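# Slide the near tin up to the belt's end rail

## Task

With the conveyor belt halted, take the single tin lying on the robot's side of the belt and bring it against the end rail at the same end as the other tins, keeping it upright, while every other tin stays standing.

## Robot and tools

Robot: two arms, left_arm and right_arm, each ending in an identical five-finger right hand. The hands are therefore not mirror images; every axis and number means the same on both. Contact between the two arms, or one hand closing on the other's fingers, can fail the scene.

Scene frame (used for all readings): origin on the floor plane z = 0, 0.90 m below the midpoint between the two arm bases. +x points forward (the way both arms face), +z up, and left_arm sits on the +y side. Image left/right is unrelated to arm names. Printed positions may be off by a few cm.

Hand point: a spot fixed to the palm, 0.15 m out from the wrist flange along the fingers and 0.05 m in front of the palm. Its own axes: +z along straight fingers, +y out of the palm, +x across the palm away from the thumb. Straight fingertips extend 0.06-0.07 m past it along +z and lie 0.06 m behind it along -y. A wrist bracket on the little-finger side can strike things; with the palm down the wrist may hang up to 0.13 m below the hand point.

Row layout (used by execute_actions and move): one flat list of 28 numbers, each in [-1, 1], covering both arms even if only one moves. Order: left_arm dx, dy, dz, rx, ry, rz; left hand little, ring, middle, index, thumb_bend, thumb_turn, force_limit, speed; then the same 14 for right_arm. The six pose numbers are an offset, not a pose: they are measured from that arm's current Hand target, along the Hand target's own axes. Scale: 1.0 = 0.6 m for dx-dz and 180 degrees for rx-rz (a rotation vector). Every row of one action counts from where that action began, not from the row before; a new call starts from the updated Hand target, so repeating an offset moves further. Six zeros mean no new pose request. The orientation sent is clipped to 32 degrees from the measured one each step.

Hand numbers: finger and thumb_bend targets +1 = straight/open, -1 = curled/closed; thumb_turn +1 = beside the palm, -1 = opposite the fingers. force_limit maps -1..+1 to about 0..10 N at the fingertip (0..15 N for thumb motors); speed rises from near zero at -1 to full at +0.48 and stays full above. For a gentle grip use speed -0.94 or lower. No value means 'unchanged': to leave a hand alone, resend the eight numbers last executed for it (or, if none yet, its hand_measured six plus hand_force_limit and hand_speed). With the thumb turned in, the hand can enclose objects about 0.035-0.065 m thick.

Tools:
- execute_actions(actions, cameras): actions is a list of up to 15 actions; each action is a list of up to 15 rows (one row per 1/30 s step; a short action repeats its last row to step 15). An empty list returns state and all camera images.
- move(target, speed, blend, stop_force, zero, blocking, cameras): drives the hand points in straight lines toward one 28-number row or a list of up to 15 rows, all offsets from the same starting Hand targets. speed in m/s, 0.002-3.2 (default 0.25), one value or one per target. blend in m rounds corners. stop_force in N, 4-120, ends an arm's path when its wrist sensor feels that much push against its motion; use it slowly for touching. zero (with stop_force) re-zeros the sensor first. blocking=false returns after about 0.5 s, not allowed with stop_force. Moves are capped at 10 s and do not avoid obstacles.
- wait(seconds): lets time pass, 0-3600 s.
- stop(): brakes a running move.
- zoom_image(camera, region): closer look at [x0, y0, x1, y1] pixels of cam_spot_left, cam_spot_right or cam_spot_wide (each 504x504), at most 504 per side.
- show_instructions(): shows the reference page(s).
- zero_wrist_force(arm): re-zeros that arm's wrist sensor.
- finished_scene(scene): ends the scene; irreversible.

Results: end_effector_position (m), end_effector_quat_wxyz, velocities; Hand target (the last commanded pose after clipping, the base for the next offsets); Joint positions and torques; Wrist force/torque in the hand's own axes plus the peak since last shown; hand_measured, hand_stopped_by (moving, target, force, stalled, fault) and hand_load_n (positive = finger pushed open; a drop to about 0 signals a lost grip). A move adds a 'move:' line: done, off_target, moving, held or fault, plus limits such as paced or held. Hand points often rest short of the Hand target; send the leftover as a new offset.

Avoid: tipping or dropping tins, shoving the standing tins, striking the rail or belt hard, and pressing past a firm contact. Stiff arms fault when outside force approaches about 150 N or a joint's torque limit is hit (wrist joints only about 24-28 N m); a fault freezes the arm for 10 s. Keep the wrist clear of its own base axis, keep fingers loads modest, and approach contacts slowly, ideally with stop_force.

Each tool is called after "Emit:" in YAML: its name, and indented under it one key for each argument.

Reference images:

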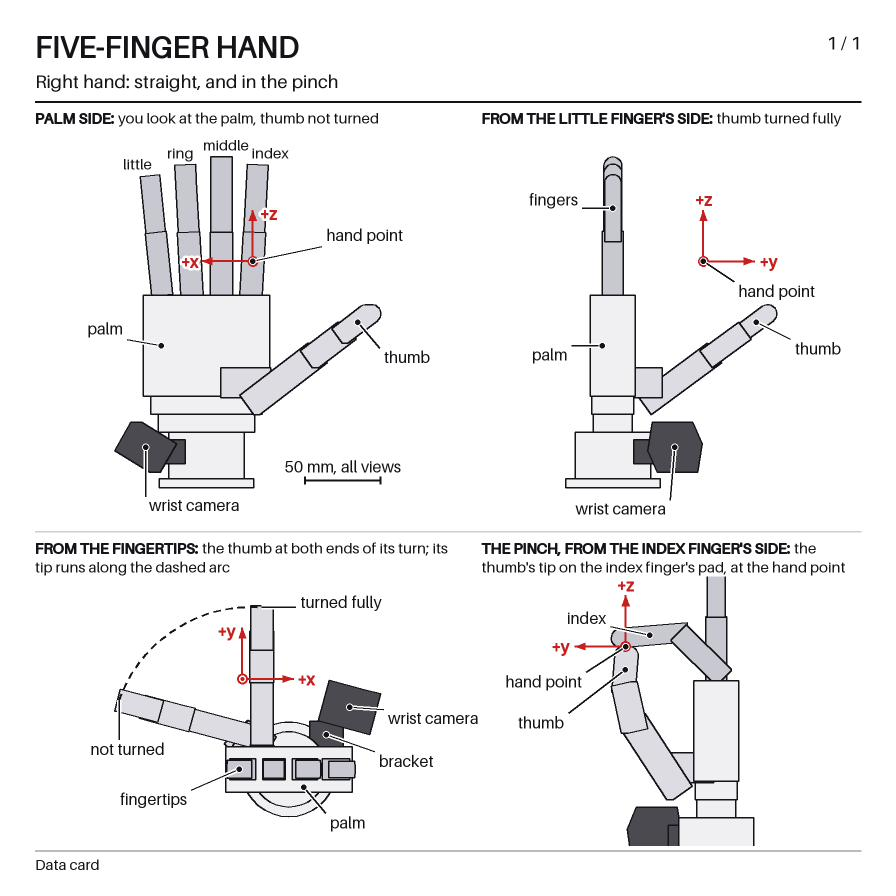

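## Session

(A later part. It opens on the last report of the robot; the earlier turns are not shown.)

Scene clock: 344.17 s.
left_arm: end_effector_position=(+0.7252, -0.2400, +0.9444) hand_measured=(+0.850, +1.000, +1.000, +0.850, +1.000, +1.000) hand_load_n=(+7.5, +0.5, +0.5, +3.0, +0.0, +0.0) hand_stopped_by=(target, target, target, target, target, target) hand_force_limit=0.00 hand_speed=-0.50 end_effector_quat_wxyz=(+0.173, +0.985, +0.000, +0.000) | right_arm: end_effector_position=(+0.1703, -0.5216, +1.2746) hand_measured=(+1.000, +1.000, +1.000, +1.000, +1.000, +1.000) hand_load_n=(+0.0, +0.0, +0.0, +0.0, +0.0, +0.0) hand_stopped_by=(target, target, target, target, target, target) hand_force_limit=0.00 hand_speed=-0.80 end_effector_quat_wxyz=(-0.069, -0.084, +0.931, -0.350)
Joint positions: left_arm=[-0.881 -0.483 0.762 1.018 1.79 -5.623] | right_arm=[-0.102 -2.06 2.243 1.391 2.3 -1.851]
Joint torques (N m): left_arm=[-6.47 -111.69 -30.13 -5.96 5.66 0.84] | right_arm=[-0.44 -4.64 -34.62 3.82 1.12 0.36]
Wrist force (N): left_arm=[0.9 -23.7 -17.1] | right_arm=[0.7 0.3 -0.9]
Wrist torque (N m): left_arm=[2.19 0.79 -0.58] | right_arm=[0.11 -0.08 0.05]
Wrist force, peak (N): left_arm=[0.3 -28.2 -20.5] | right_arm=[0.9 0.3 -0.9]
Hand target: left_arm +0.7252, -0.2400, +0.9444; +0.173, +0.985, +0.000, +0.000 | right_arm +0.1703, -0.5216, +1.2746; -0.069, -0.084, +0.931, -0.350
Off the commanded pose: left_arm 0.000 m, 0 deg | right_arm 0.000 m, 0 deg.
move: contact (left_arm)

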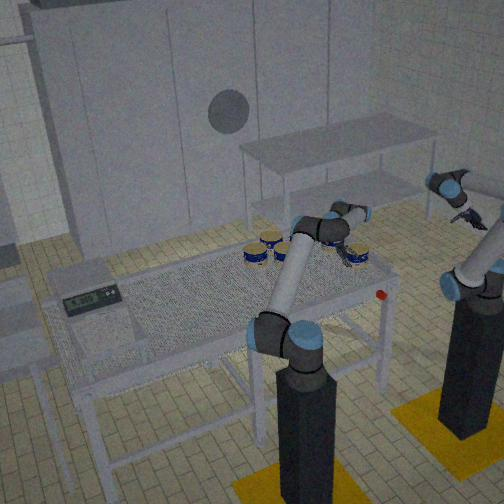

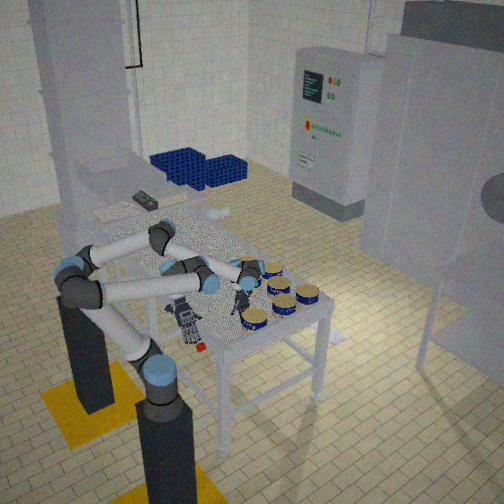

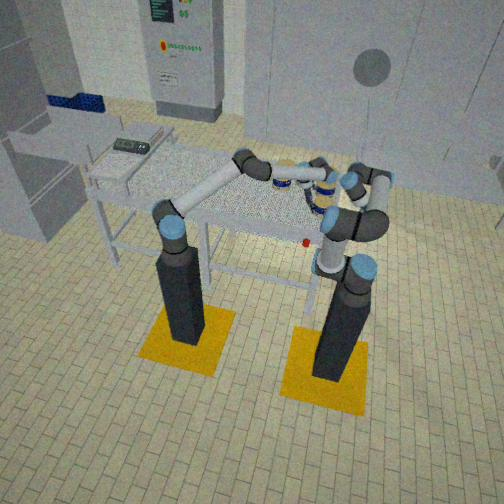

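Emit:
move:
  target: [0,-0.110,-0.040,0,0,0,0.85,1,1,0.85,1,1,0,-0.5,0,0,0,0,0,0,1,1,1,1,1,1,0,-0.8]
  speed: 0.06

Emit:
move:
  target: [0,-0.27,-0.35,0,0,0,0.85,1,1,0.85,1,1,0,-0.5,0,0,0,0,0,0,1,1,1,1,1,1,0,-0.8]
  speed: 0.25
  cameras: ["all"]

Emit:
zoom_image:
  camera: "cam_spot_wide"
  region: [260, 150, 360, 240]

Emit:
zoom_image:
  camera: "cam_spot_right"
  region: [200, 260, 340, 370]

Emit:
zoom_image:
  camera: "cam_spot_left"
  region: [300, 210, 410, 310]

Scene clock: 356.23 s.
left_arm: end_effector_position=(+0.7252, -0.1696, +0.9444) hand_measured=(+0.850, +1.000, +1.000, +0.850, +1.000, +1.000) hand_load_n=(+0.0, +0.0, +0.0, +0.0, +0.0, +0.0) hand_stopped_by=(target, target, target, target, target, target) hand_force_limit=0.00 hand_speed=-0.50 end_effector_quat_wxyz=(+0.173, +0.985, +0.000, +0.000) | right_arm: end_effector_position=(+0.1703, -0.5216, +1.2746) hand_measured=(+1.000, +1.000, +1.000, +1.000, +1.000, +1.000) hand_load_n=(+0.0, +0.0, +0.0, +0.0, +0.0, +0.0) hand_stopped_by=(target, target, target, target, target, target) hand_force_limit=0.00 hand_speed=-0.80 end_effector_quat_wxyz=(-0.069, -0.084, +0.931, -0.350)
Joint positions: left_arm=[-0.832 -0.573 0.943 0.939 1.803 -5.575] | right_arm=[-0.102 -2.06 2.243 1.391 2.3 -1.851]
Joint torques (N m): left_arm=[-10.81 -90.28 -49.62 6.26 -0.21 -1.47] | right_arm=[-3.11 -3.86 -36.19 3.97 0.46 0.57]
Wrist force (N): left_arm=[0.8 -1.6 -0.3] | right_arm=[0.6 0.2 -0.6]
Wrist torque (N m): left_arm=[-0.12 -0.10 0.24] | right_arm=[0.08 -0.08 0.04]
Wrist force, peak (N): left_arm=[0.6 -24.5 -16.4] | right_arm=[0.9 0.5 -1.0]
Hand target: left_arm +0.7252, -0.1697, +0.9444; +0.173, +0.985, +0.000, +0.000 | right_arm +0.1703, -0.5216, +1.2746; -0.069, -0.084, +0.931, -0.350
Off the commanded pose: left_arm 0.000 m, 0 deg | right_arm 0.000 m, 0 deg.
move: done

Scene clock: 357.77 s.
left_arm: end_effector_position=(+0.7252, +0.0541, +1.0865) hand_measured=(+0.850, +1.000, +1.000, +0.850, +1.000, +1.000) hand_load_n=(+0.0, +0.0, +0.0, +0.0, +0.0, +0.0) hand_stopped_by=(target, target, target, target, target, target) hand_force_limit=0.00 hand_speed=-0.50 end_effector_quat_wxyz=(+0.173, +0.985, +0.000, +0.000) | right_arm: end_effector_position=(+0.1703, -0.5216, +1.2746) hand_measured=(+1.000, +1.000, +1.000, +1.000, +1.000, +1.000) hand_load_n=(+0.0, +0.0, +0.0, +0.0, +0.0, +0.0) hand_stopped_by=(target, target, target, target, target, target) hand_force_limit=0.00 hand_speed=-0.80 end_effector_quat_wxyz=(-0.069, -0.084, +0.931, -0.350)
Joint positions: left_arm=[-0.642 -0.865 1.231 0.991 1.848 -5.384] | right_arm=[-0.102 -2.06 2.243 1.391 2.3 -1.851]
Joint torques (N m): left_arm=[9.99 -92.13 -50.3 1.24 -0.79 0.89] | right_arm=[-3.2 -1.96 -36.06 3.78 1.31 0.51]
Wrist force (N): left_arm=[1.7 -1.2 -0.6] | right_arm=[0.9 0.4 -0.8]
Wrist torque (N m): left_arm=[-0.08 -0.24 0.31] | right_arm=[0.12 -0.11 0.07]
Wrist force, peak (N): left_arm=[1.8 -3.0 -2.4] | right_arm=[0.9 0.3 -1.2]
Hand target: left_arm +0.7253, +0.0542, +1.0866; +0.173, +0.985, +0.000, +0.000 | right_arm +0.1703, -0.5216, +1.2746; -0.069, -0.084, +0.931, -0.350
Off the commanded pose: left_arm 0.000 m, 0 deg | right_arm 0.000 m, 0 deg.
move: done

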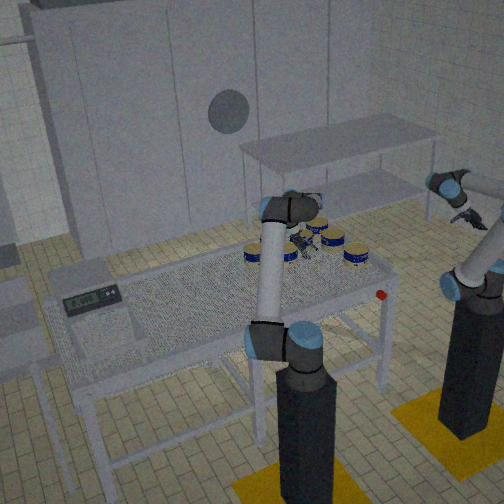

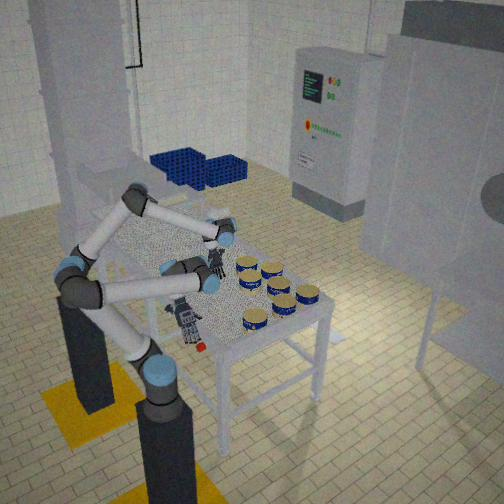

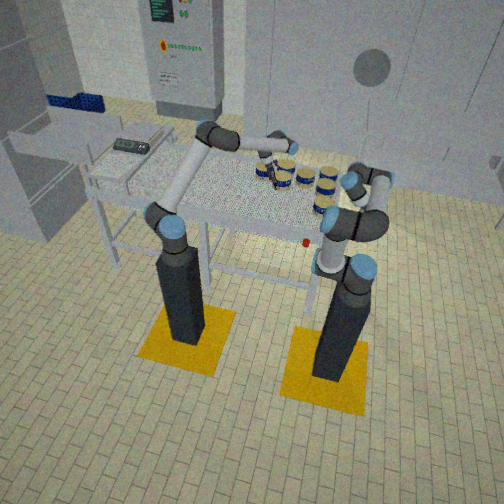

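Scaled by 5.040.

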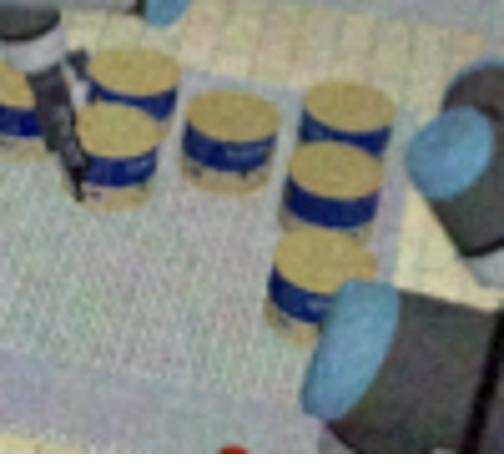

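Scaled by 3.600.

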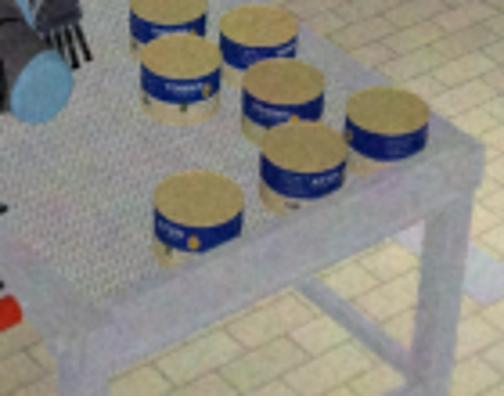

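Scaled by 4.582.

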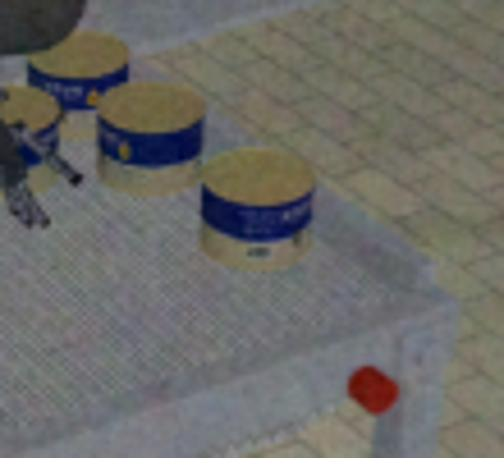

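Emit:
finished_scene:

The scene is finished: the task was done.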